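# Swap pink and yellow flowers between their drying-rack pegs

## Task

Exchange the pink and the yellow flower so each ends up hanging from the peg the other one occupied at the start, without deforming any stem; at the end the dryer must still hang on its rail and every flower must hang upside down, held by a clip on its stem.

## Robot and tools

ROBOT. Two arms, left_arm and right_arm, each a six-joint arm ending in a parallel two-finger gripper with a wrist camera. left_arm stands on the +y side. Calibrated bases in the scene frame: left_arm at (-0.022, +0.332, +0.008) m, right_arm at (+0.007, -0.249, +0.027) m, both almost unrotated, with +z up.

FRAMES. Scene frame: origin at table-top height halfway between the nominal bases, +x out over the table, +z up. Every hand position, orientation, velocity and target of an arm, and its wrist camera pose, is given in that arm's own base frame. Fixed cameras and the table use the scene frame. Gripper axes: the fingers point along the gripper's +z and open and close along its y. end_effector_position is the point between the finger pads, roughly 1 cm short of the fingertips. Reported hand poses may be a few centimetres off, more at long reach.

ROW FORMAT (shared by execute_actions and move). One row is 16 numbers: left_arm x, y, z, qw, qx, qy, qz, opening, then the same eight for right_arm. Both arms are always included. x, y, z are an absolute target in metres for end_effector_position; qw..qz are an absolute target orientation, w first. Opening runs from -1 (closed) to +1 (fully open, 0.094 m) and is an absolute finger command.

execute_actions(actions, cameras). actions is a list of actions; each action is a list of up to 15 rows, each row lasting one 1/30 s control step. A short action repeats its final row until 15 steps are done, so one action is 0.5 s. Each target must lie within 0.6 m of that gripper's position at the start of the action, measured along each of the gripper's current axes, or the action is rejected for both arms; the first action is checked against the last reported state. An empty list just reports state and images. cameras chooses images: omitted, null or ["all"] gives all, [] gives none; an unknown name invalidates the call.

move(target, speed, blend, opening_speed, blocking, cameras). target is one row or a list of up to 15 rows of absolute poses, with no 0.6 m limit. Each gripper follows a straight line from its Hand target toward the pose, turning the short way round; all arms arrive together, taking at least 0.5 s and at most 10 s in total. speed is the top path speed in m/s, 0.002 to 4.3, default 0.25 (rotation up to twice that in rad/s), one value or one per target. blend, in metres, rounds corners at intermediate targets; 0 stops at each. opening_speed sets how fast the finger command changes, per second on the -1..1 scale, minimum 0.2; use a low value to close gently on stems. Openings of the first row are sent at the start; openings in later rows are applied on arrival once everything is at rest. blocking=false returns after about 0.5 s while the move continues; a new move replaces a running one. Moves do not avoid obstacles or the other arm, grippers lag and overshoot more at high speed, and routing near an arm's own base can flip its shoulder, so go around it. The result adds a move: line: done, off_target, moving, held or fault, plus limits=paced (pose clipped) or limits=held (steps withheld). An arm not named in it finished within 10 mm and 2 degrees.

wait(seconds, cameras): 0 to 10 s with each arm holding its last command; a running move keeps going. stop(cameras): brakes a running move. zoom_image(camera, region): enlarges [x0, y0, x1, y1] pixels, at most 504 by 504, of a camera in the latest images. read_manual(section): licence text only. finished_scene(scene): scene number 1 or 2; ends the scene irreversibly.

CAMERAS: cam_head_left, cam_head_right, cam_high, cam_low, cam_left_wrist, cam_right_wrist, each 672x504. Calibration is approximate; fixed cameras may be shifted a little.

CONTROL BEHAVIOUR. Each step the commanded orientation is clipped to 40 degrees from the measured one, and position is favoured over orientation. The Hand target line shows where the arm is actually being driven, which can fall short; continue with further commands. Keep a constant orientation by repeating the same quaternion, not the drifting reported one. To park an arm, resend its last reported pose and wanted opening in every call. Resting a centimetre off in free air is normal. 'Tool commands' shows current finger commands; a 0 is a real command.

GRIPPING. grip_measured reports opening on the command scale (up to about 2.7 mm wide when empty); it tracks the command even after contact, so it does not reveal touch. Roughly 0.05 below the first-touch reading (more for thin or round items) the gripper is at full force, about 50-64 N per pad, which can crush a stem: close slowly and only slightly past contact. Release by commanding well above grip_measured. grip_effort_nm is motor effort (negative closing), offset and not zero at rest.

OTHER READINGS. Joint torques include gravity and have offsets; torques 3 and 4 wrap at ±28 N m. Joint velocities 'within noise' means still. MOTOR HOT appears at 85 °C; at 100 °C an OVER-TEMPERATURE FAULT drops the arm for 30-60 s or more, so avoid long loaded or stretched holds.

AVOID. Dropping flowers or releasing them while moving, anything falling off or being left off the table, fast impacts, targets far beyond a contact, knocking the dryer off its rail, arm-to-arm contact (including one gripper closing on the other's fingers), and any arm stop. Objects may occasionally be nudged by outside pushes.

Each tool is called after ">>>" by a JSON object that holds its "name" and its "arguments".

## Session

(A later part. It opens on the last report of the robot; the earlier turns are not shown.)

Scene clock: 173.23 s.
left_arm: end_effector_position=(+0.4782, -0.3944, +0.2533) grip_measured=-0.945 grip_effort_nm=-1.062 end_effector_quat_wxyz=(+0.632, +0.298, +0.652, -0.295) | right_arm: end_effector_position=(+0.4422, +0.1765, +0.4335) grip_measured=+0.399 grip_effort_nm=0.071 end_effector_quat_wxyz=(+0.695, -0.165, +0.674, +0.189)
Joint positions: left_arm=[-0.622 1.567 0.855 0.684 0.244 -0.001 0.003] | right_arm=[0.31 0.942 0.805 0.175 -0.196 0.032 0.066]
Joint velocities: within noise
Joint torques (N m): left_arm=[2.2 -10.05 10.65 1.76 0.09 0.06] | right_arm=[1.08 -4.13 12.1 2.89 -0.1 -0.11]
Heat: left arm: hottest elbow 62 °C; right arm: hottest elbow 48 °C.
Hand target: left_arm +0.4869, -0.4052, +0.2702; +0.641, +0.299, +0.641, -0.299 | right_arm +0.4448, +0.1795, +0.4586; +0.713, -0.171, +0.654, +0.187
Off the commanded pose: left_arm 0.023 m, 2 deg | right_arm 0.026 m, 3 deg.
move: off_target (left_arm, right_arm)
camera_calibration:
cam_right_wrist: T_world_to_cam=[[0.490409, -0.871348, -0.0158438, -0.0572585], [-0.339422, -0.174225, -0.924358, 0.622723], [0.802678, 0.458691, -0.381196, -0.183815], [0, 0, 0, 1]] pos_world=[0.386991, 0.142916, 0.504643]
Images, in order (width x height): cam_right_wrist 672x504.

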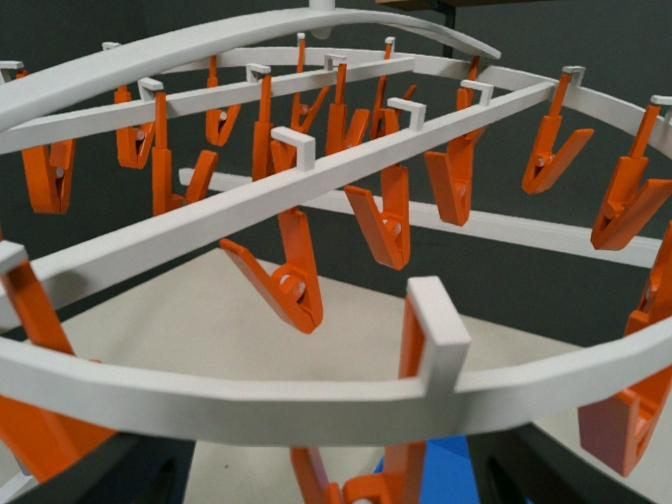

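>>> {"name": "move", "arguments": {"target": [[0.488,-0.406,0.270,0.6409,0.2988,0.6409,-0.2988,-1,0.446,0.179,0.436,0.7132,-0.1715,0.6535,0.1871,0.4]], "speed": 0.05, "cameras": ["cam_right_wrist"]}}

Scene clock: 175.87 s.
left_arm: end_effector_position=(+0.4792, -0.3951, +0.2559) grip_measured=-0.945 grip_effort_nm=-1.067 end_effector_quat_wxyz=(+0.634, +0.298, +0.650, -0.295) | right_arm: end_effector_position=(+0.4449, +0.1779, +0.4369) grip_measured=+0.399 grip_effort_nm=0.066 end_effector_quat_wxyz=(+0.708, -0.166, +0.659, +0.191)
Joint positions: left_arm=[-0.622 1.567 0.86 0.684 0.244 -0.001 0.003] | right_arm=[0.31 0.956 0.796 0.238 -0.199 0.032 0.066]
Joint velocities: within noise
Joint torques (N m): left_arm=[2.2 -10.05 10.37 1.76 0.09 0.06] | right_arm=[0.5 -4.48 8.87 2.86 -0.09 -0.11]
Heat: left arm: hottest elbow 62 °C; right arm: hottest elbow 48 °C.
Hand target: left_arm +0.4871, -0.4054, +0.2702; +0.641, +0.299, +0.641, -0.299 | right_arm +0.4459, +0.1789, +0.4361; +0.713, -0.171, +0.654, +0.187
Off the commanded pose: left_arm 0.020 m, 1 deg | right_arm 0.002 m, 1 deg.
move: off_target (left_arm)
camera_calibration:
cam_right_wrist: T_world_to_cam=[[0.493564, -0.869677, -0.00752282, -0.0626971], [-0.303355, -0.164042, -0.938651, 0.615389], [0.815089, 0.465567, -0.344786, -0.207909], [0, 0, 0, 1]] pos_world=[0.387091, 0.143219, 0.50548]
Images, in order (width x height): cam_right_wrist 672x504.

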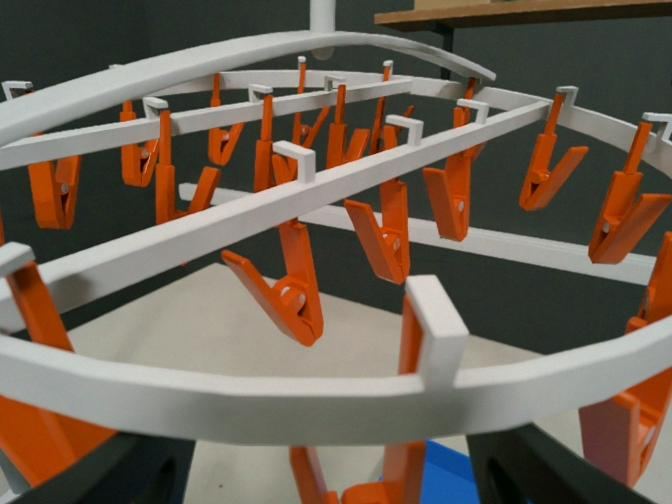

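>>> {"name": "move", "arguments": {"target": [[0.488,-0.406,0.270,0.6409,0.2988,0.6409,-0.2988,-1,0.444,0.177,0.418,0.7132,-0.1715,0.6535,0.1871,0.4]], "speed": 0.05, "cameras": ["cam_right_wrist"]}}

Scene clock: 178.23 s.
left_arm: end_effector_position=(+0.4792, -0.3951, +0.2559) grip_measured=-0.945 grip_effort_nm=-1.067 end_effector_quat_wxyz=(+0.634, +0.298, +0.650, -0.295) | right_arm: end_effector_position=(+0.4416, +0.1776, +0.4244) grip_measured=+0.399 grip_effort_nm=0.076 end_effector_quat_wxyz=(+0.712, -0.167, +0.654, +0.193)
Joint positions: left_arm=[-0.622 1.567 0.86 0.684 0.244 -0.001 0.003] | right_arm=[0.31 0.956 0.754 0.294 -0.203 0.032 0.066]
Joint velocities: within noise
Joint torques (N m): left_arm=[2.2 -9.99 10.35 1.76 0.09 0.06] | right_arm=[0.44 -3.96 8.53 2.62 -0.07 -0.11]
Heat: left arm: hottest elbow 62 °C; right arm: hottest elbow 48 °C.
Hand target: left_arm +0.4871, -0.4054, +0.2702; +0.641, +0.299, +0.641, -0.299 | right_arm +0.4439, +0.1769, +0.4180; +0.713, -0.171, +0.654, +0.187
Off the commanded pose: left_arm 0.020 m, 1 deg | right_arm 0.007 m, 1 deg.
move: off_target (left_arm)
camera_calibration:
cam_right_wrist: T_world_to_cam=[[0.497236, -0.867604, -0.00445491, -0.0647278], [-0.290584, -0.161696, -0.943088, 0.598437], [0.817506, 0.470232, -0.332513, -0.216525], [0, 0, 0, 1]] pos_world=[0.383092, 0.142424, 0.492093]
Images, in order (width x height): cam_right_wrist 672x504.

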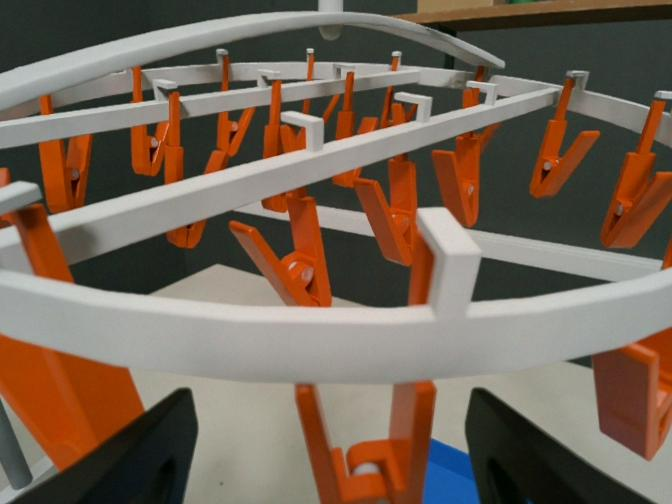

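>>> {"name": "move", "arguments": {"target": [0.488,-0.406,0.270,0.6409,0.2988,0.6409,-0.2988,-1,0.444,0.177,0.418,0.7132,-0.1715,0.6535,0.1871,-0.95], "opening_speed": 0.8, "cameras": ["cam_low","cam_right_wrist"]}}

Scene clock: 192.10 s.
left_arm: end_effector_position=(+0.4792, -0.3951, +0.2559) grip_measured=-0.945 grip_effort_nm=-1.067 end_effector_quat_wxyz=(+0.634, +0.298, +0.650, -0.295) | right_arm: end_effector_position=(+0.4417, +0.1777, +0.4245) grip_measured=-0.572 grip_effort_nm=-1.033 end_effector_quat_wxyz=(+0.713, -0.167, +0.653, +0.193)
Joint positions: left_arm=[-0.622 1.567 0.86 0.684 0.244 -0.001 0.003] | right_arm=[0.31 0.957 0.754 0.295 -0.203 0.032 0.02]
Joint velocities: within noise
Joint torques (N m): left_arm=[2.14 -9.99 10.35 1.77 0.09 0.07] | right_arm=[0.15 -4.07 8.4 2.66 -0.08 -0.11]
Heat: left arm: hottest elbow 62 °C; right arm: hottest elbow 47 °C.
Hand target: left_arm +0.4871, -0.4054, +0.2702; +0.641, +0.299, +0.641, -0.299 | right_arm +0.4439, +0.1770, +0.4179; +0.713, -0.171, +0.654, +0.187
Off the commanded pose: left_arm 0.020 m, 1 deg | right_arm 0.007 m, 1 deg.
move: off_target (left_arm)
camera_calibration:
cam_right_wrist: T_world_to_cam=[[0.497507, -0.867452, -0.00381196, -0.065082], [-0.289625, -0.161962, -0.943337, 0.598342], [0.817682, 0.470421, -0.331813, -0.216978], [0, 0, 0, 1]] pos_world=[0.383092, 0.142524, 0.492194]
Images, in order (width x height): cam_low 672x504, cam_right_wrist 672x504.

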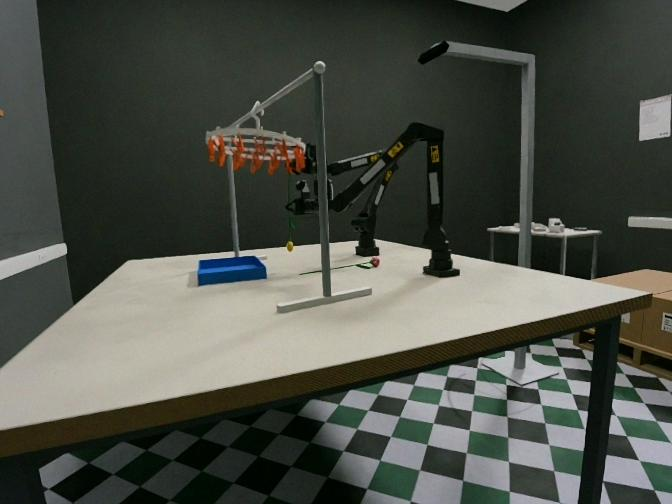

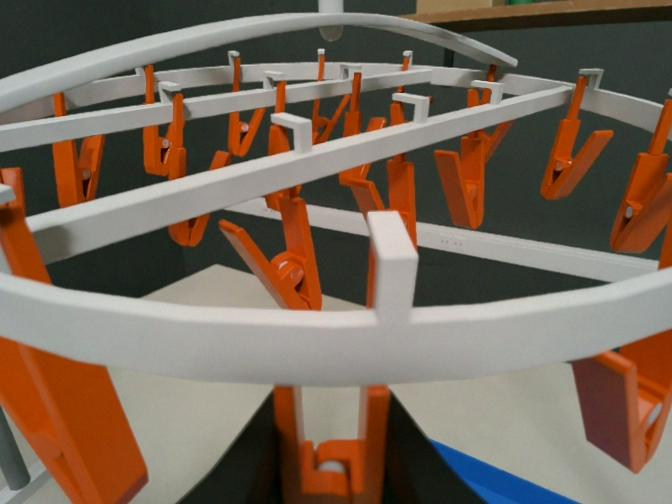

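Squeezed. Lower the left.

>>> {"name": "move", "arguments": {"target": [0.481,-0.396,0.185,0.6409,0.2988,0.6409,-0.2988,-1,0.444,0.177,0.418,0.7132,-0.1715,0.6535,0.1871,-0.95], "speed": 0.1, "cameras": ["cam_low","cam_left_wrist"]}}

>>> {"name": "zoom_image", "arguments": {"camera": "cam_low", "region": [250, 140, 340, 260]}}

Scene clock: 195.30 s.
left_arm: end_effector_position=(+0.4788, -0.3963, +0.1838) grip_measured=-0.946 grip_effort_nm=-1.062 end_effector_quat_wxyz=(+0.635, +0.300, +0.647, -0.298) | right_arm: end_effector_position=(+0.4417, +0.1777, +0.4246) grip_measured=-0.572 grip_effort_nm=-1.038 end_effector_quat_wxyz=(+0.713, -0.167, +0.653, +0.193)
Joint positions: left_arm=[-0.622 1.732 0.807 0.908 0.251 -0.001 0.003] | right_arm=[0.31 0.957 0.754 0.295 -0.203 0.032 0.02]
Joint velocities: within noise
Joint torques (N m): left_arm=[2.78 -11.05 6.17 3.12 0.15 0.07] | right_arm=[0.38 -4.07 8.43 2.66 -0.08 -0.1]
Heat: left arm: hottest elbow 62 °C; right arm: hottest elbow 46 °C.
Hand target: left_arm +0.4809, -0.3960, +0.1852; +0.641, +0.299, +0.641, -0.299 | right_arm +0.4439, +0.1770, +0.4180; +0.713, -0.171, +0.654, +0.187
Off the commanded pose: left_arm 0.002 m, 1 deg | right_arm 0.007 m, 1 deg.
move: done
camera_calibration:
cam_left_wrist: T_world_to_cam=[[-0.762728, -0.646662, -0.00865324, 0.110459], [-0.276113, 0.337712, -0.89984, 0.470082], [0.584815, -0.683944, -0.436134, -0.38045], [0, 0, 0, 1]] pos_world=[0.436538, -0.347529, 0.258027]
Images, in order (width x height): cam_low 672x504, cam_left_wrist 672x504.

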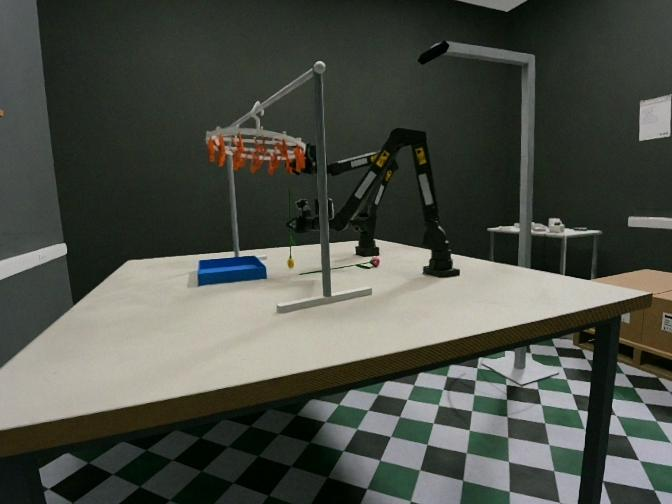

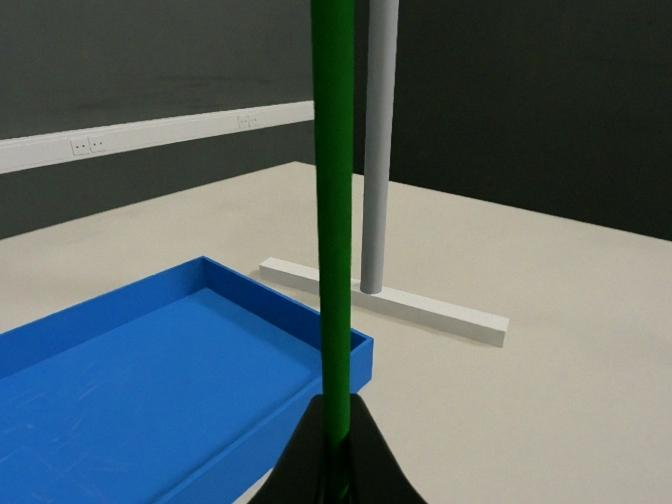

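Scaled by 4.200 from the camera's 672x504 image, which has a finer 960x720 frame.

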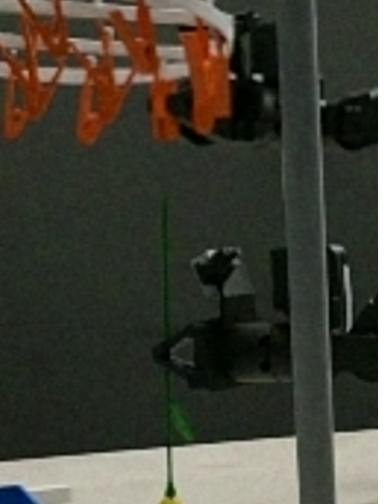

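>>> {"name": "move", "arguments": {"target": [[0.481,-0.396,0.185,0.6409,0.2988,0.6409,-0.2988,-1,0.444,0.177,0.418,0.7132,-0.1715,0.6535,0.1871,0.4],[0.481,-0.396,0.185,0.6409,0.2988,0.6409,-0.2988,-1,0.34,0.118,0.42,0.7132,-0.1715,0.6535,0.1871,0.4],[0.38,-0.35,0.22,0.6409,0.2988,0.6409,-0.2988,-1,0.28,-0.05,0.38,0.7132,-0.1715,0.6535,0.1871,0.4]], "speed": [0.1,0.12,0.25], "cameras": ["cam_head_left","cam_low","cam_left_wrist"]}}

Scene clock: 220.00 s.
left_arm: end_effector_position=(+0.3846, -0.3470, +0.2136) grip_measured=-0.946 grip_effort_nm=-1.072 end_effector_quat_wxyz=(+0.639, +0.297, +0.645, -0.296) | right_arm: end_effector_position=(+0.2798, -0.0465, +0.3851) grip_measured=+0.399 grip_effort_nm=0.071 end_effector_quat_wxyz=(+0.714, -0.180, +0.651, +0.183)
Joint positions: left_arm=[-0.668 1.432 0.532 0.892 0.196 -0.001 0.003] | right_arm=[-0.784 0.554 0.448 0.424 -1.291 0.287 0.066]
Joint velocities: within noise
Joint torques (N m): left_arm=[1.79 -9.05 6.15 1.77 -0.07 0.06] | right_arm=[-0.15 2.9 8.06 1.99 0.11 0.18]
Heat: left arm: hottest elbow 57 °C; right arm: hottest elbow 45 °C.
Hand target: left_arm +0.3800, -0.3500, +0.2199; +0.641, +0.299, +0.641, -0.299 | right_arm +0.2800, -0.0499, +0.3800; +0.712, -0.171, +0.654, +0.186
Off the commanded pose: left_arm 0.008 m, 1 deg | right_arm 0.006 m, 1 deg.
move: done
camera_calibration:
cam_left_wrist: T_world_to_cam=[[-0.757421, -0.65283, -0.0112172, 0.0670513], [-0.271927, 0.331018, -0.903594, 0.451151], [0.593607, -0.681351, -0.428242, -0.282789], [0, 0, 0, 1]] pos_world=[0.341331, -0.298245, 0.287308]
Images, in order (width x height): cam_head_left 672x504, cam_low 672x504, cam_left_wrist 672x504.

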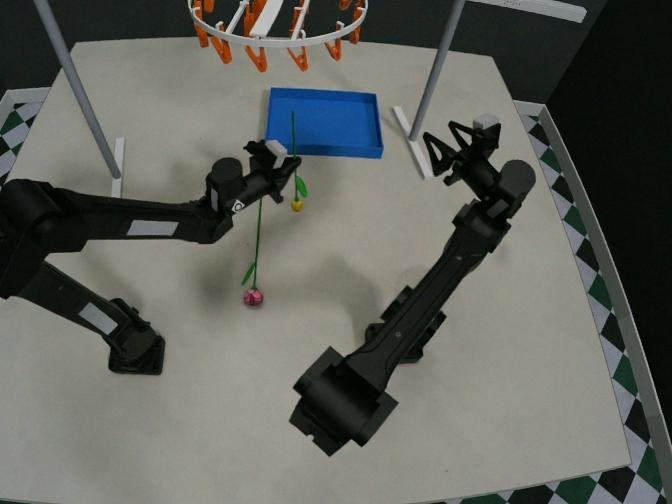

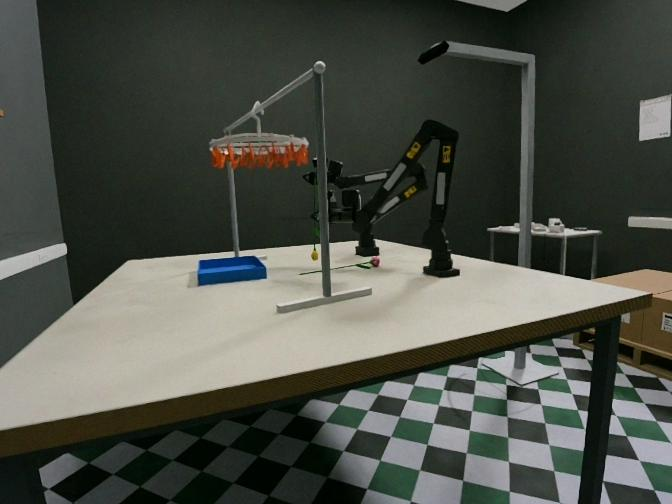

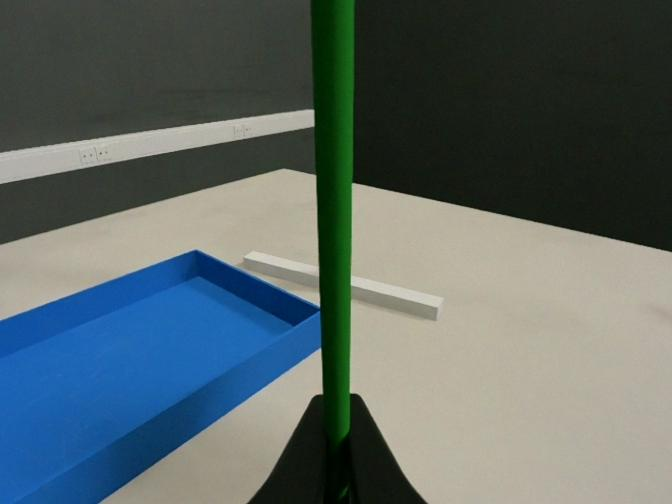

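>>> {"name": "move", "arguments": {"target": [[0.365,-0.355,0.23,0.3736,0.2,0.9020,-0.0828,-1,0.28,-0.05,0.38,0.7132,-0.1715,0.6535,0.1871,0.4],[0.36,-0.36,0.12,0,0,1,0,-1,0.28,-0.05,0.38,0.7132,-0.1715,0.6535,0.1871,0.4],[0.36,-0.36,0.03,0,0,1,0,-1,0.28,-0.05,0.38,0.7132,-0.1715,0.6535,0.1871,0.4]], "speed": [0.4,0.3,0.15], "blend": 0.03, "cameras": ["cam_head_left","cam_low","cam_left_wrist"]}}

Scene clock: 228.07 s.
left_arm: end_effector_position=(+0.3533, -0.3596, +0.0317) grip_measured=-0.946 grip_effort_nm=-1.067 end_effector_quat_wxyz=(-0.003, +0.010, +1.000, +0.005) | right_arm: end_effector_position=(+0.2799, -0.0466, +0.3859) grip_measured=+0.399 grip_effort_nm=0.071 end_effector_quat_wxyz=(+0.715, -0.181, +0.650, +0.183)
Joint positions: left_arm=[-0.794 1.825 1.267 -1.024 -0.003 -0.775 0.003] | right_arm=[-0.784 0.556 0.448 0.435 -1.291 0.295 0.066]
Joint velocities: within noise
Joint torques (N m): left_arm=[3.25 -12.86 6.97 0.91 0.1 -0.05] | right_arm=[-0.15 2.84 7.92 1.96 0.12 0.18]
Heat: left arm: hottest elbow 57 °C; right arm: hottest elbow 46 °C.
Hand target: left_arm +0.3599, -0.3599, +0.0299; +0.000, +0.000, +1.000, +0.000 | right_arm +0.2800, -0.0499, +0.3800; +0.713, -0.171, +0.654, +0.187
Off the commanded pose: left_arm 0.007 m, 1 deg | right_arm 0.007 m, 1 deg.
move: done
camera_calibration:
cam_left_wrist: T_world_to_cam=[[-0.0332623, -0.999333, -0.0150647, -0.347262], [-0.90429, 0.023673, 0.426262, 0.353176], [-0.425621, 0.0278013, -0.904475, 0.279495], [0, 0, 0, 1]] pos_world=[0.426782, -0.363162, 0.097019]
Images, in order (width x height): cam_head_left 672x504, cam_low 672x504, cam_left_wrist 672x504.

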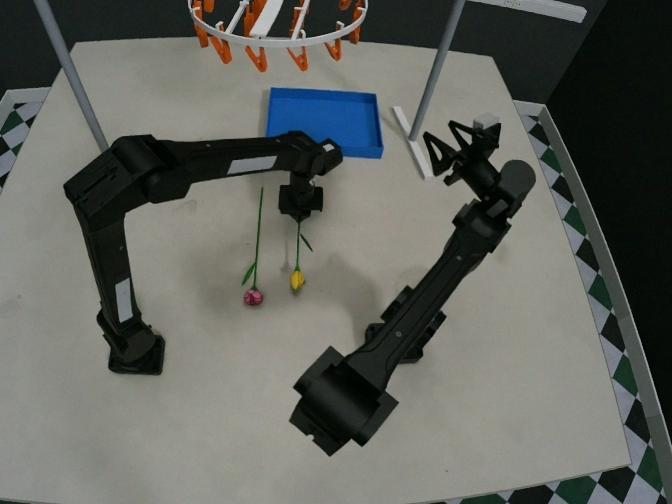

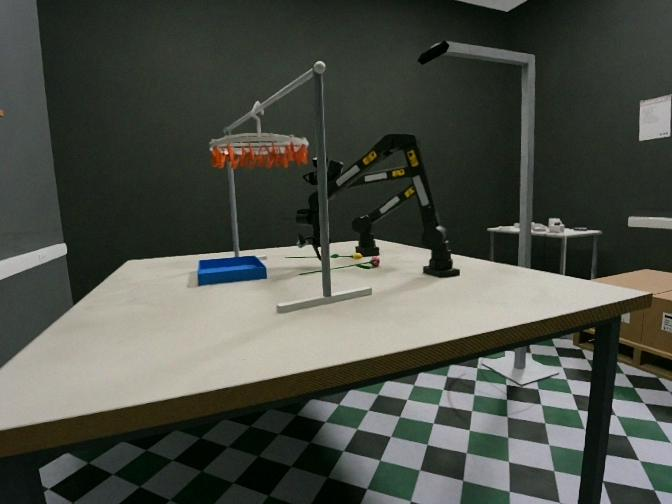

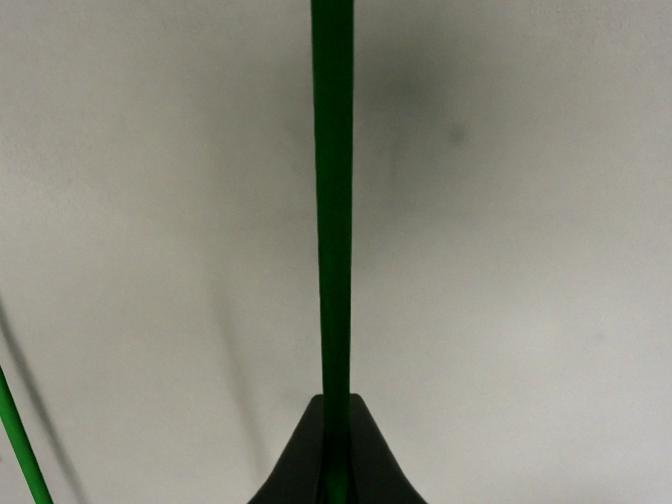

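>>> {"name": "move", "arguments": {"target": [[0.36,-0.36,0.009,0,0,1,0,-1,0.28,-0.05,0.38,0.7132,-0.1715,0.6535,0.1871,0.4],[0.36,-0.36,0.009,0,0,1,0,-0.2,0.28,-0.05,0.38,0.7132,-0.1715,0.6535,0.1871,0.4]], "speed": 0.06, "opening_speed": 1.0, "cameras": ["cam_left_wrist"]}}

Scene clock: 232.00 s.
left_arm: end_effector_position=(+0.3549, -0.3612, +0.0142) grip_measured=-0.203 grip_effort_nm=0.061 end_effector_quat_wxyz=(+0.000, +0.009, +1.000, +0.002) | right_arm: end_effector_position=(+0.2799, -0.0465, +0.3860) grip_measured=+0.399 grip_effort_nm=0.071 end_effector_quat_wxyz=(+0.715, -0.181, +0.650, +0.183)
Joint positions: left_arm=[-0.794 1.851 1.251 -0.974 -0.003 -0.776 0.037] | right_arm=[-0.784 0.556 0.448 0.436 -1.292 0.295 0.066]
Joint velocities: within noise
Joint torques (N m): left_arm=[3.31 -12.92 6.57 0.94 0.1 -0.05] | right_arm=[-0.09 2.96 7.95 1.95 0.12 0.18]
Heat: left arm: hottest elbow 57 °C; right arm: hottest elbow 46 °C.
Hand target: left_arm +0.3600, -0.3599, +0.0091; +0.000, +0.000, +1.000, +0.000 | right_arm +0.2800, -0.0498, +0.3801; +0.713, -0.172, +0.654, +0.187
Off the commanded pose: left_arm 0.007 m, 1 deg | right_arm 0.007 m, 1 deg.
move: done
camera_calibration:
cam_left_wrist: T_world_to_cam=[[-0.0324252, -0.999431, -0.00923546, -0.349428], [-0.906777, 0.0255303, 0.420837, 0.363739], [-0.420362, 0.0220202, -0.907089, 0.260423], [0, 0, 0, 1]] pos_world=[0.427972, -0.36425, 0.0799247]
Images, in order (width x height): cam_left_wrist 672x504.

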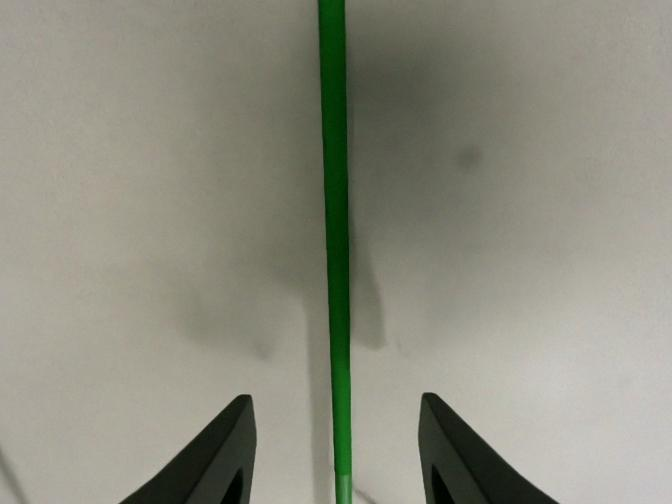

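>>> {"name": "move", "arguments": {"target": [[0.35,-0.36,0.12,0,0,1,0,-0.2,0.28,-0.05,0.38,0.7132,-0.1715,0.6535,0.1871,0.0],[0.34,-0.22,0.28,0.3827,0,0.9239,0,0.4,0.30,0.04,0.25,0.3827,0,0.9239,0,0],[0.38,-0.113,0.46,0.7138,0.1692,0.6540,-0.1846,0.4,0.34,0.181,0.11,0,0,1,0,0]], "speed": 0.3, "blend": 0.02, "cameras": ["cam_head_left","cam_right_wrist","cam_left_wrist"]}}

Scene clock: 250.37 s.
left_arm: end_effector_position=(+0.3764, -0.1165, +0.4580) grip_measured=+0.398 grip_effort_nm=0.051 end_effector_quat_wxyz=(+0.709, +0.174, +0.658, -0.185) | right_arm: end_effector_position=(+0.3251, +0.1688, +0.0961) grip_measured=+0.001 grip_effort_nm=-0.071 end_effector_quat_wxyz=(-0.014, -0.003, +1.000, -0.008)
Joint positions: left_arm=[-0.139 0.693 0.731 0.042 0.374 -0.026 0.066] | right_arm=[0.481 1.425 0.954 -1.133 0.002 0.474 0.047]
Joint velocities: within noise
Joint torques (N m): left_arm=[3.37 -0.97 9.03 2.96 0.15 -0.04] | right_arm=[1.32 -9.64 10.69 -0.1 -0.07 0.18]
Heat: left arm: hottest elbow 57 °C; right arm: hottest elbow 48 °C.
Hand target: left_arm +0.3799, -0.1129, +0.4599; +0.714, +0.169, +0.654, -0.184 | right_arm +0.3393, +0.1806, +0.1101; +0.000, +0.000, +1.000, +0.000
Off the commanded pose: left_arm 0.005 m, 1 deg | right_arm 0.024 m, 2 deg.
move: off_target (right_arm); blend cut to 0 m at target 1, 0 m at target 2
camera_calibration:
cam_left_wrist: T_world_to_cam=[[-0.485913, -0.873851, -0.0165357, 0.0885169], [-0.3001, 0.184583, -0.935879, 0.60187], [0.820871, -0.449793, -0.351933, -0.109676], [0, 0, 0, 1]] pos_world=[0.313663, -0.0830759, 0.526143]
cam_right_wrist: T_world_to_cam=[[0.015867, -0.999818, 0.0106274, 0.161472], [-0.897375, -0.00955192, 0.441166, 0.292177], [-0.440984, -0.0165367, -0.897362, 0.319294], [0, 0, 0, 1]] pos_world=[0.400434, 0.169514, 0.155908]
Images, in order (width x height): cam_head_left 672x504, cam_left_wrist 672x504, cam_right_wrist 672x504.

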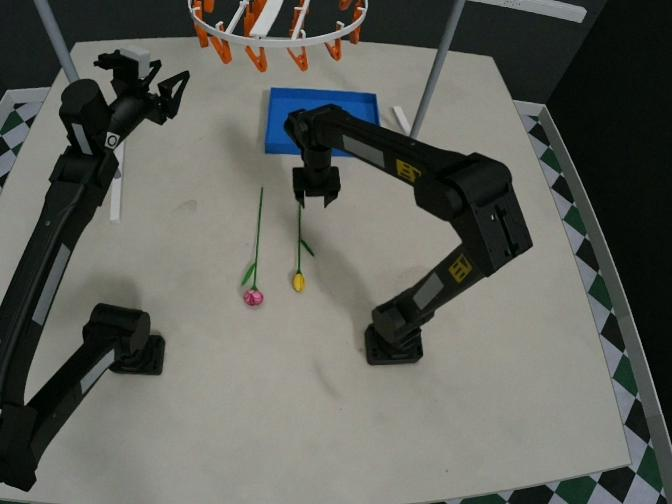

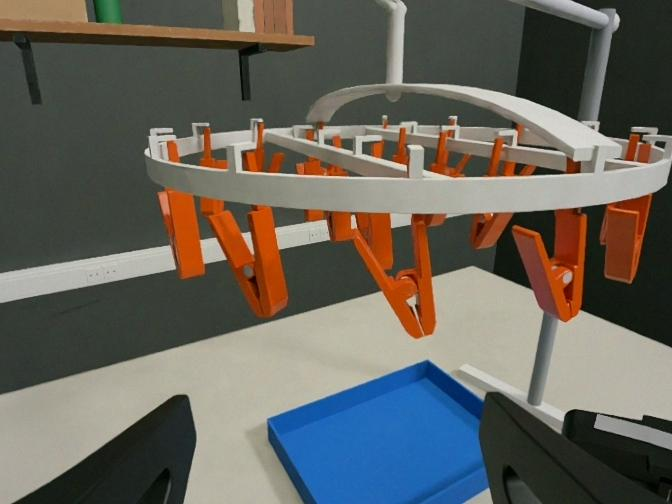

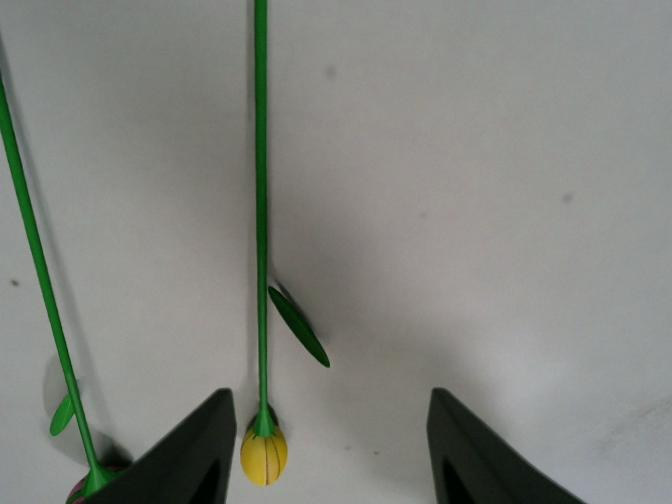

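>>> {"name": "move", "arguments": {"target": [[0.38,-0.113,0.46,0.7138,0.1692,0.6540,-0.1846,0.4,0.364,0.208,0.03,0,0,1,0,0]], "speed": 0.15, "cameras": ["cam_right_wrist"]}}

Scene clock: 256.77 s.
left_arm: end_effector_position=(+0.3763, -0.1166, +0.4580) grip_measured=+0.398 grip_effort_nm=0.056 end_effector_quat_wxyz=(+0.709, +0.174, +0.658, -0.185) | right_arm: end_effector_position=(+0.3492, +0.1948, +0.0231) grip_measured=+0.001 grip_effort_nm=-0.071 end_effector_quat_wxyz=(-0.016, -0.003, +1.000, -0.009)
Joint positions: left_arm=[-0.139 0.693 0.731 0.042 0.374 -0.026 0.066] | right_arm=[0.51 1.622 0.954 -0.94 0.001 0.504 0.047]
Joint velocities: within noise
Joint torques (N m): left_arm=[3.37 -0.97 9.02 2.97 0.12 -0.04] | right_arm=[1.32 -12.22 8.91 0.62 -0.04 0.18]
Heat: left arm: hottest elbow 57 °C; right arm: hottest elbow 49 °C.
Hand target: left_arm +0.3799, -0.1129, +0.4599; +0.714, +0.169, +0.654, -0.185 | right_arm +0.3634, +0.2078, +0.0304; +0.000, +0.000, +1.000, +0.000
Off the commanded pose: left_arm 0.005 m, 1 deg | right_arm 0.021 m, 2 deg.
move: off_target (right_arm)
camera_calibration:
cam_right_wrist: T_world_to_cam=[[0.0155386, -0.999801, 0.012545, 0.187937], [-0.895949, -0.00835249, 0.444079, 0.345486], [-0.443886, -0.0181401, -0.8959, 0.266091], [0, 0, 0, 1]] pos_world=[0.424731, 0.195612, 0.08261]
Images, in order (width x height): cam_right_wrist 672x504.

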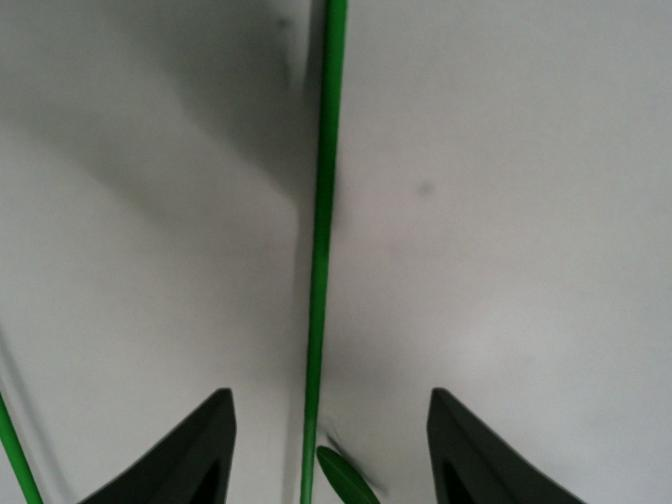

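>>> {"name": "move", "arguments": {"target": [[0.38,-0.113,0.46,0.7138,0.1692,0.6540,-0.1846,0.4,0.364,0.216,0.004,0,0,1,0,0],[0.38,-0.113,0.46,0.7138,0.1692,0.6540,-0.1846,0.4,0.364,0.216,0.004,0,0,1,0,-1]], "speed": 0.08, "opening_speed": 1.0, "cameras": ["cam_right_wrist"]}}

Scene clock: 263.10 s.
left_arm: end_effector_position=(+0.3763, -0.1166, +0.4580) grip_measured=+0.398 grip_effort_nm=0.051 end_effector_quat_wxyz=(+0.709, +0.174, +0.658, -0.185) | right_arm: end_effector_position=(+0.3552, +0.2060, +0.0024) grip_measured=-0.992 grip_effort_nm=-0.354 end_effector_quat_wxyz=(-0.008, -0.003, +1.000, -0.006)
Joint positions: left_arm=[-0.139 0.693 0.731 0.042 0.374 -0.026 0.066] | right_arm=[0.527 1.674 0.954 -0.871 0.001 0.521 0]
Joint velocities: within noise
Joint torques (N m): left_arm=[3.43 -0.97 9.02 2.97 0.12 -0.04] | right_arm=[1.2 -12.57 7.6 0.65 -0.03 0.17]
Heat: left arm: hottest elbow 57 °C; right arm: hottest elbow 49 °C.
Hand target: left_arm +0.3799, -0.1129, +0.4599; +0.714, +0.169, +0.654, -0.185 | right_arm +0.3636, +0.2159, +0.0042; +0.000, +0.000, +1.000, +0.000
Off the commanded pose: left_arm 0.005 m, 1 deg | right_arm 0.013 m, 1 deg.
move: off_target (right_arm); target 2's new opening was sent with right_arm's hand 0.014 m and 1 deg from that target
camera_calibration:
cam_right_wrist: T_world_to_cam=[[0.0149856, -0.999875, 0.00506785, 0.199531], [-0.902297, -0.0113388, 0.430966, 0.363032], [-0.430855, -0.011031, -0.902354, 0.244324], [0, 0, 0, 1]] pos_world=[0.429841, 0.206318, 0.0630014]
Images, in order (width x height): cam_right_wrist 672x504.

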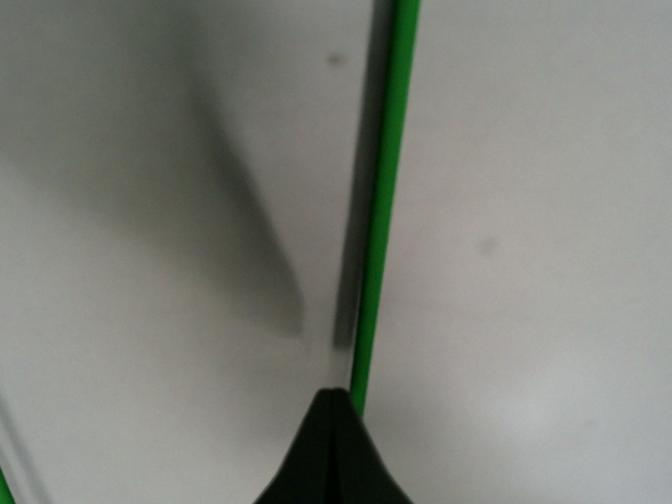

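>>> {"name": "move", "arguments": {"target": [[0.38,-0.113,0.46,0.7138,0.1692,0.6540,-0.1846,0.4,0.364,0.216,0.010,0,0,1,0,-0.3],[0.38,-0.113,0.46,0.7138,0.1692,0.6540,-0.1846,0.4,0.364,0.210,-0.004,0,0,1,0,-0.3]], "speed": 0.06, "opening_speed": 1.5, "cameras": ["cam_right_wrist"]}}

Scene clock: 267.57 s.
left_arm: end_effector_position=(+0.3763, -0.1166, +0.4580) grip_measured=+0.398 grip_effort_nm=0.056 end_effector_quat_wxyz=(+0.709, +0.174, +0.658, -0.185) | right_arm: end_effector_position=(+0.3596, +0.2086, -0.0001) grip_measured=-0.301 grip_effort_nm=0.081 end_effector_quat_wxyz=(-0.001, -0.003, +1.000, -0.001)
Joint positions: left_arm=[-0.139 0.693 0.731 0.042 0.374 -0.026 0.066] | right_arm=[0.527 1.681 0.954 -0.847 0.001 0.521 0.033]
Joint velocities: within noise
Joint torques (N m): left_arm=[3.43 -0.97 9.03 2.99 0.12 -0.04] | right_arm=[0.38 -12.28 6.49 0.7 -0.02 0.06]
Heat: left arm: hottest elbow 57 °C; right arm: hottest elbow 48 °C.
Hand target: left_arm +0.3799, -0.1129, +0.4599; +0.714, +0.169, +0.654, -0.185 | right_arm +0.3639, +0.2100, -0.0040; +0.000, +0.000, +1.000, +0.000
Off the commanded pose: left_arm 0.005 m, 1 deg | right_arm 0.006 m, 0 deg.
move: done
camera_calibration:
cam_right_wrist: T_world_to_cam=[[0.014603, -0.999887, -0.00370164, 0.202201], [-0.908853, -0.0148167, 0.416854, 0.371223], [-0.416862, -0.0027231, -0.908966, 0.23729], [0, 0, 0, 1]] pos_world=[0.433351, 0.208324, 0.0616915]
Images, in order (width x height): cam_right_wrist 672x504.

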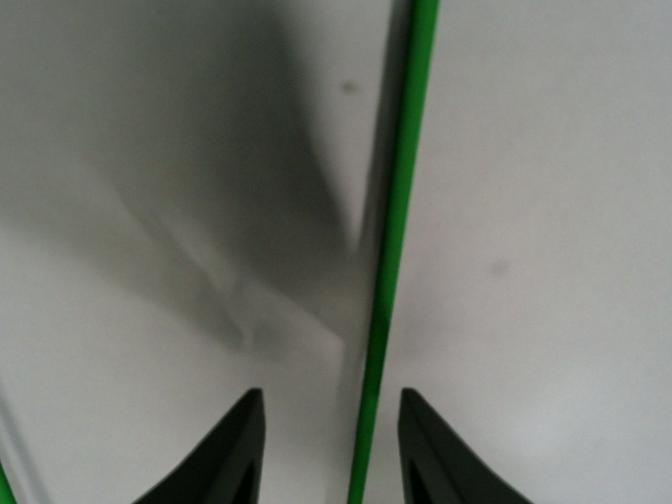

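>>> {"name": "move", "arguments": {"target": [[0.38,-0.113,0.46,0.7138,0.1692,0.6540,-0.1846,0.4,0.364,0.206,-0.012,0,0,1,0,-0.3],[0.38,-0.113,0.46,0.7138,0.1692,0.6540,-0.1846,0.4,0.364,0.206,-0.012,0,0,1,0,-1]], "speed": 0.04, "opening_speed": 0.8, "cameras": ["cam_right_wrist"]}}

Scene clock: 271.97 s.
left_arm: end_effector_position=(+0.3763, -0.1166, +0.4580) grip_measured=+0.398 grip_effort_nm=0.051 end_effector_quat_wxyz=(+0.709, +0.174, +0.658, -0.185) | right_arm: end_effector_position=(+0.3637, +0.2106, -0.0043) grip_measured=-0.992 grip_effort_nm=-0.364 end_effector_quat_wxyz=(+0.005, -0.003, +1.000, +0.002)
Joint positions: left_arm=[-0.139 0.693 0.731 0.042 0.374 -0.026 0.066] | right_arm=[0.526 1.691 0.954 -0.823 0.001 0.521 0]
Joint velocities: within noise
Joint torques (N m): left_arm=[3.37 -0.97 9.02 2.97 0.12 -0.04] | right_arm=[-0.09 -12.45 5.53 0.69 -0.01 -0.02]
Heat: left arm: hottest elbow 57 °C; right arm: hottest elbow 48 °C.
Hand target: left_arm +0.3799, -0.1129, +0.4599; +0.714, +0.169, +0.654, -0.185 | right_arm +0.3638, +0.2059, -0.0118; +0.000, +0.000, +1.000, +0.000
Off the commanded pose: left_arm 0.005 m, 1 deg | right_arm 0.009 m, 1 deg.
move: done
camera_calibration:
cam_right_wrist: T_world_to_cam=[[0.0139487, -0.99985, -0.0102326, 0.204304], [-0.913622, -0.016903, 0.406213, 0.378771], [-0.406325, 0.00368259, -0.913721, 0.23], [0, 0, 0, 1]] pos_world=[0.436658, 0.209829, 0.0583843]
Images, in order (width x height): cam_right_wrist 672x504.

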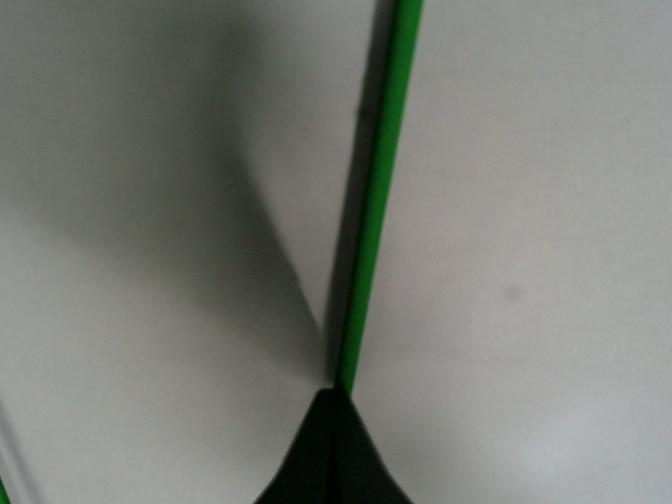

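>>> {"name": "move", "arguments": {"target": [[0.38,-0.113,0.46,0.7138,0.1692,0.6540,-0.1846,0.4,0.364,0.206,-0.010,0,0,1,0,-0.3],[0.38,-0.113,0.46,0.7138,0.1692,0.6540,-0.1846,0.4,0.364,0.205,-0.024,0,0,1,0,-0.3]], "speed": 0.03, "opening_speed": 1.5, "cameras": ["cam_right_wrist"]}}

Scene clock: 276.60 s.
left_arm: end_effector_position=(+0.3763, -0.1166, +0.4580) grip_measured=+0.398 grip_effort_nm=0.051 end_effector_quat_wxyz=(+0.709, +0.174, +0.658, -0.185) | right_arm: end_effector_position=(+0.3665, +0.2116, -0.0127) grip_measured=-0.301 grip_effort_nm=0.076 end_effector_quat_wxyz=(+0.009, -0.002, +1.000, +0.004)
Joint positions: left_arm=[-0.139 0.693 0.731 0.042 0.374 -0.026 0.066] | right_arm=[0.525 1.71 0.95 -0.792 0.001 0.521 0.033]
Joint velocities: within noise
Joint torques (N m): left_arm=[3.37 -0.97 9.03 2.99 0.12 -0.05] | right_arm=[-0.09 -12.34 4.93 0.87 -0.03 -0.04]
Heat: left arm: hottest elbow 57 °C; right arm: hottest elbow 47 °C.
Hand target: left_arm +0.3799, -0.1129, +0.4599; +0.714, +0.169, +0.654, -0.185 | right_arm +0.3637, +0.2051, -0.0237; +0.000, +0.000, +1.000, +0.000
Off the commanded pose: left_arm 0.005 m, 1 deg | right_arm 0.013 m, 1 deg.
move: off_target (right_arm)
camera_calibration:
cam_right_wrist: T_world_to_cam=[[0.0129205, -0.999817, -0.014129, 0.205632], [-0.916455, -0.0174924, 0.399756, 0.385925], [-0.39993, 0.00778357, -0.916513, 0.220129], [0, 0, 0, 1]] pos_world=[0.439062, 0.210632, 0.05038]
Images, in order (width x height): cam_right_wrist 672x504.

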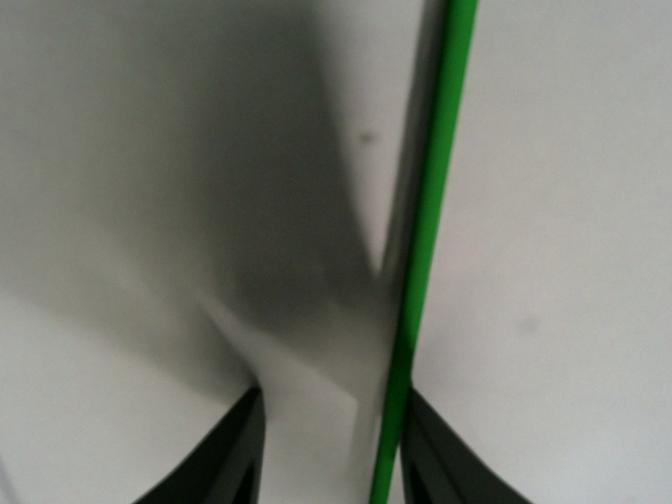

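>>> {"name": "move", "arguments": {"target": [[0.38,-0.113,0.46,0.7138,0.1692,0.6540,-0.1846,0.4,0.364,0.205,-0.024,0,0,1,0,-1]], "speed": 0.03, "opening_speed": 0.7, "cameras": ["cam_right_wrist"]}}

Scene clock: 279.43 s.
left_arm: end_effector_position=(+0.3763, -0.1166, +0.4580) grip_measured=+0.398 grip_effort_nm=0.056 end_effector_quat_wxyz=(+0.709, +0.174, +0.658, -0.185) | right_arm: end_effector_position=(+0.3672, +0.2089, -0.0132) grip_measured=-0.943 grip_effort_nm=-0.935 end_effector_quat_wxyz=(+0.008, +0.001, +1.000, +0.003)
Joint positions: left_arm=[-0.139 0.693 0.731 0.042 0.374 -0.026 0.066] | right_arm=[0.519 1.71 0.949 -0.792 0.003 0.521 0.003]
Joint velocities: within noise
Joint torques (N m): left_arm=[3.37 -0.91 9.03 2.97 0.12 -0.04] | right_arm=[0.21 -11.93 5.08 0.85 -0.08 -0.02]
Heat: left arm: hottest elbow 57 °C; right arm: hottest elbow 47 °C.
Hand target: left_arm +0.3799, -0.1129, +0.4599; +0.714, +0.169, +0.654, -0.185 | right_arm +0.3637, +0.2048, -0.0238; +0.000, +0.000, +1.000, +0.000
Off the commanded pose: left_arm 0.005 m, 1 deg | right_arm 0.012 m, 1 deg.
move: off_target (right_arm)
camera_calibration:
cam_right_wrist: T_world_to_cam=[[0.00751411, -0.999903, -0.011761, 0.204893], [-0.916384, -0.0115929, 0.400133, 0.385392], [-0.400231, 0.00777091, -0.916381, 0.220194], [0, 0, 0, 1]] pos_world=[0.439756, 0.20763, 0.0499828]
Images, in order (width x height): cam_right_wrist 672x504.

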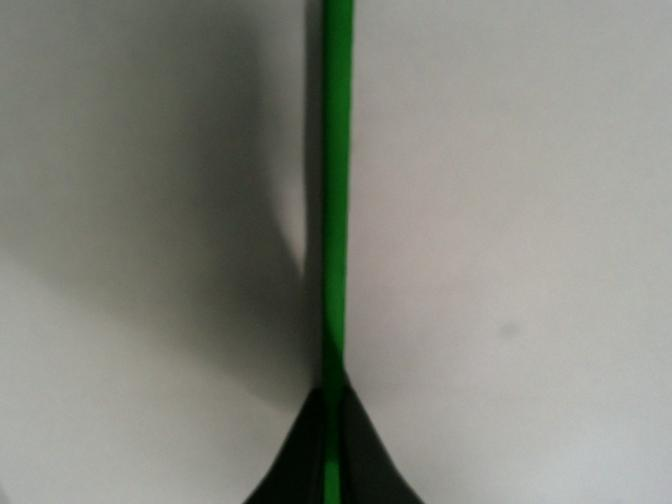

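>>> {"name": "move", "arguments": {"target": [[0.38,-0.113,0.46,0.7138,0.1692,0.6540,-0.1846,0.4,0.36,0.205,0.12,0,0,1,0,-1],[0.38,-0.113,0.46,0.7138,0.1692,0.6540,-0.1846,0.4,0.36,0.22,0.22,0.3769,-0.1604,0.9099,0.0665,-1],[0.38,-0.113,0.46,0.7138,0.1692,0.6540,-0.1846,0.4,0.36,0.25,0.26,0.6645,-0.2418,0.6645,0.2418,-1]], "speed": 0.3, "blend": 0.02, "cameras": ["cam_low","cam_high","cam_left_wrist","cam_right_wrist"]}}

>>> {"name": "zoom_image", "arguments": {"camera": "cam_high", "region": [200, 60, 452, 249]}}

Scene clock: 295.90 s.
left_arm: end_effector_position=(+0.3763, -0.1166, +0.4580) grip_measured=+0.398 grip_effort_nm=0.056 end_effector_quat_wxyz=(+0.709, +0.174, +0.658, -0.185) | right_arm: end_effector_position=(+0.3582, +0.2539, +0.2646) grip_measured=-0.949 grip_effort_nm=-1.033 end_effector_quat_wxyz=(+0.662, -0.239, +0.665, +0.249)
Joint positions: left_arm=[-0.139 0.693 0.731 0.042 0.374 -0.026 0.066] | right_arm=[0.561 1.032 0.4 0.632 -0.145 0.015 0.002]
Joint velocities: within noise
Joint torques (N m): left_arm=[3.43 -0.91 9.03 2.99 0.12 -0.04] | right_arm=[-0.26 -3.02 7.15 2.78 -0.1 -0.12]
Heat: left arm: hottest elbow 57 °C; right arm: hottest elbow 45 °C.
Hand target: left_arm +0.3799, -0.1129, +0.4599; +0.714, +0.169, +0.654, -0.185 | right_arm +0.3599, +0.2500, +0.2602; +0.664, -0.242, +0.665, +0.242
Off the commanded pose: left_arm 0.005 m, 1 deg | right_arm 0.006 m, 1 deg.
move: done
camera_calibration:
cam_left_wrist: T_world_to_cam=[[-0.486242, -0.873673, -0.0162547, 0.0884862], [-0.30023, 0.184504, -0.935853, 0.601798], [0.820628, -0.450171, -0.352017, -0.109623], [0, 0, 0, 1]] pos_world=[0.313663, -0.0830751, 0.526043]
cam_right_wrist: T_world_to_cam=[[0.653209, -0.757151, -0.00629506, -0.0411528], [-0.318464, -0.267183, -0.909502, 0.463699], [0.686949, 0.5961, -0.415652, -0.200525], [0, 0, 0, 1]] pos_world=[0.312304, 0.212267, 0.338127]
Images, in order (width x height): cam_high 672x504, cam_low 672x504, cam_left_wrist 672x504, cam_right_wrist 672x504.

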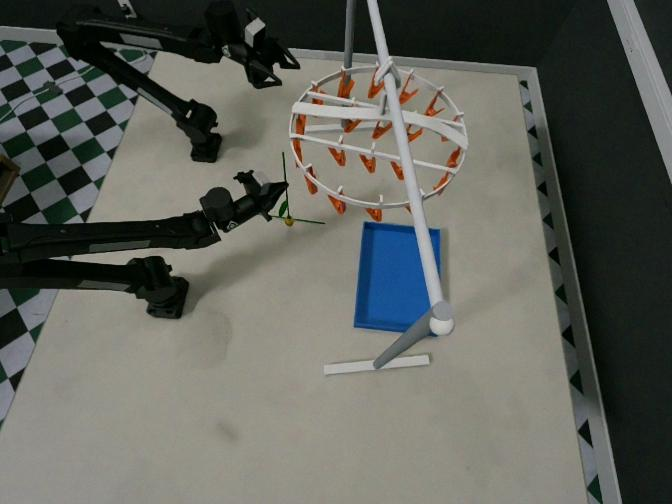

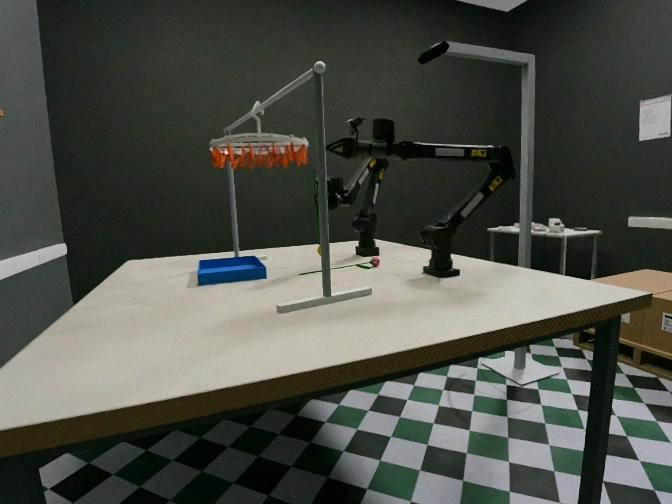

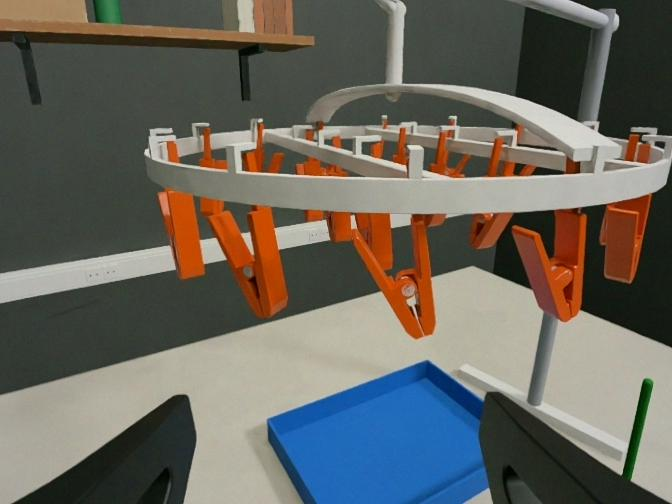

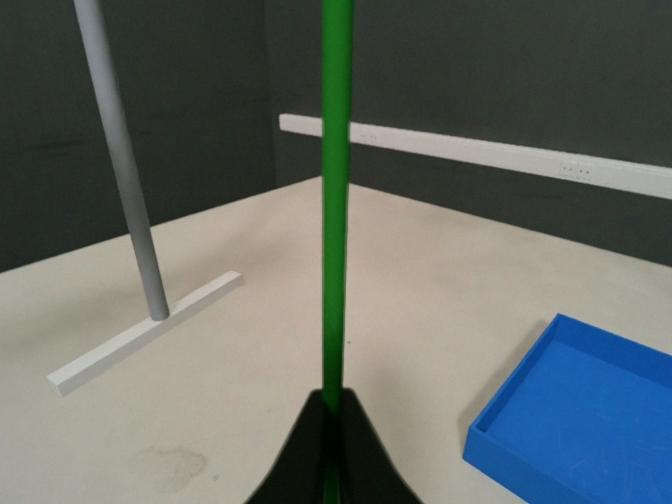

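Scaled by 2.000 from the camera's 672x504 image, which has a finer 960x720 frame.

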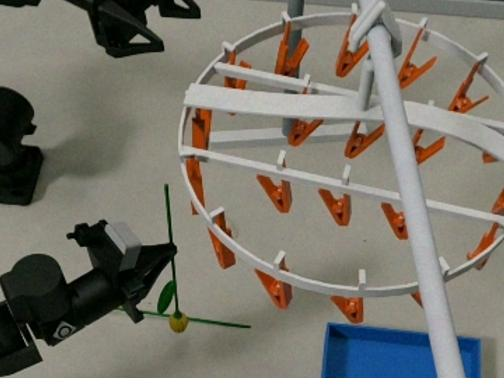

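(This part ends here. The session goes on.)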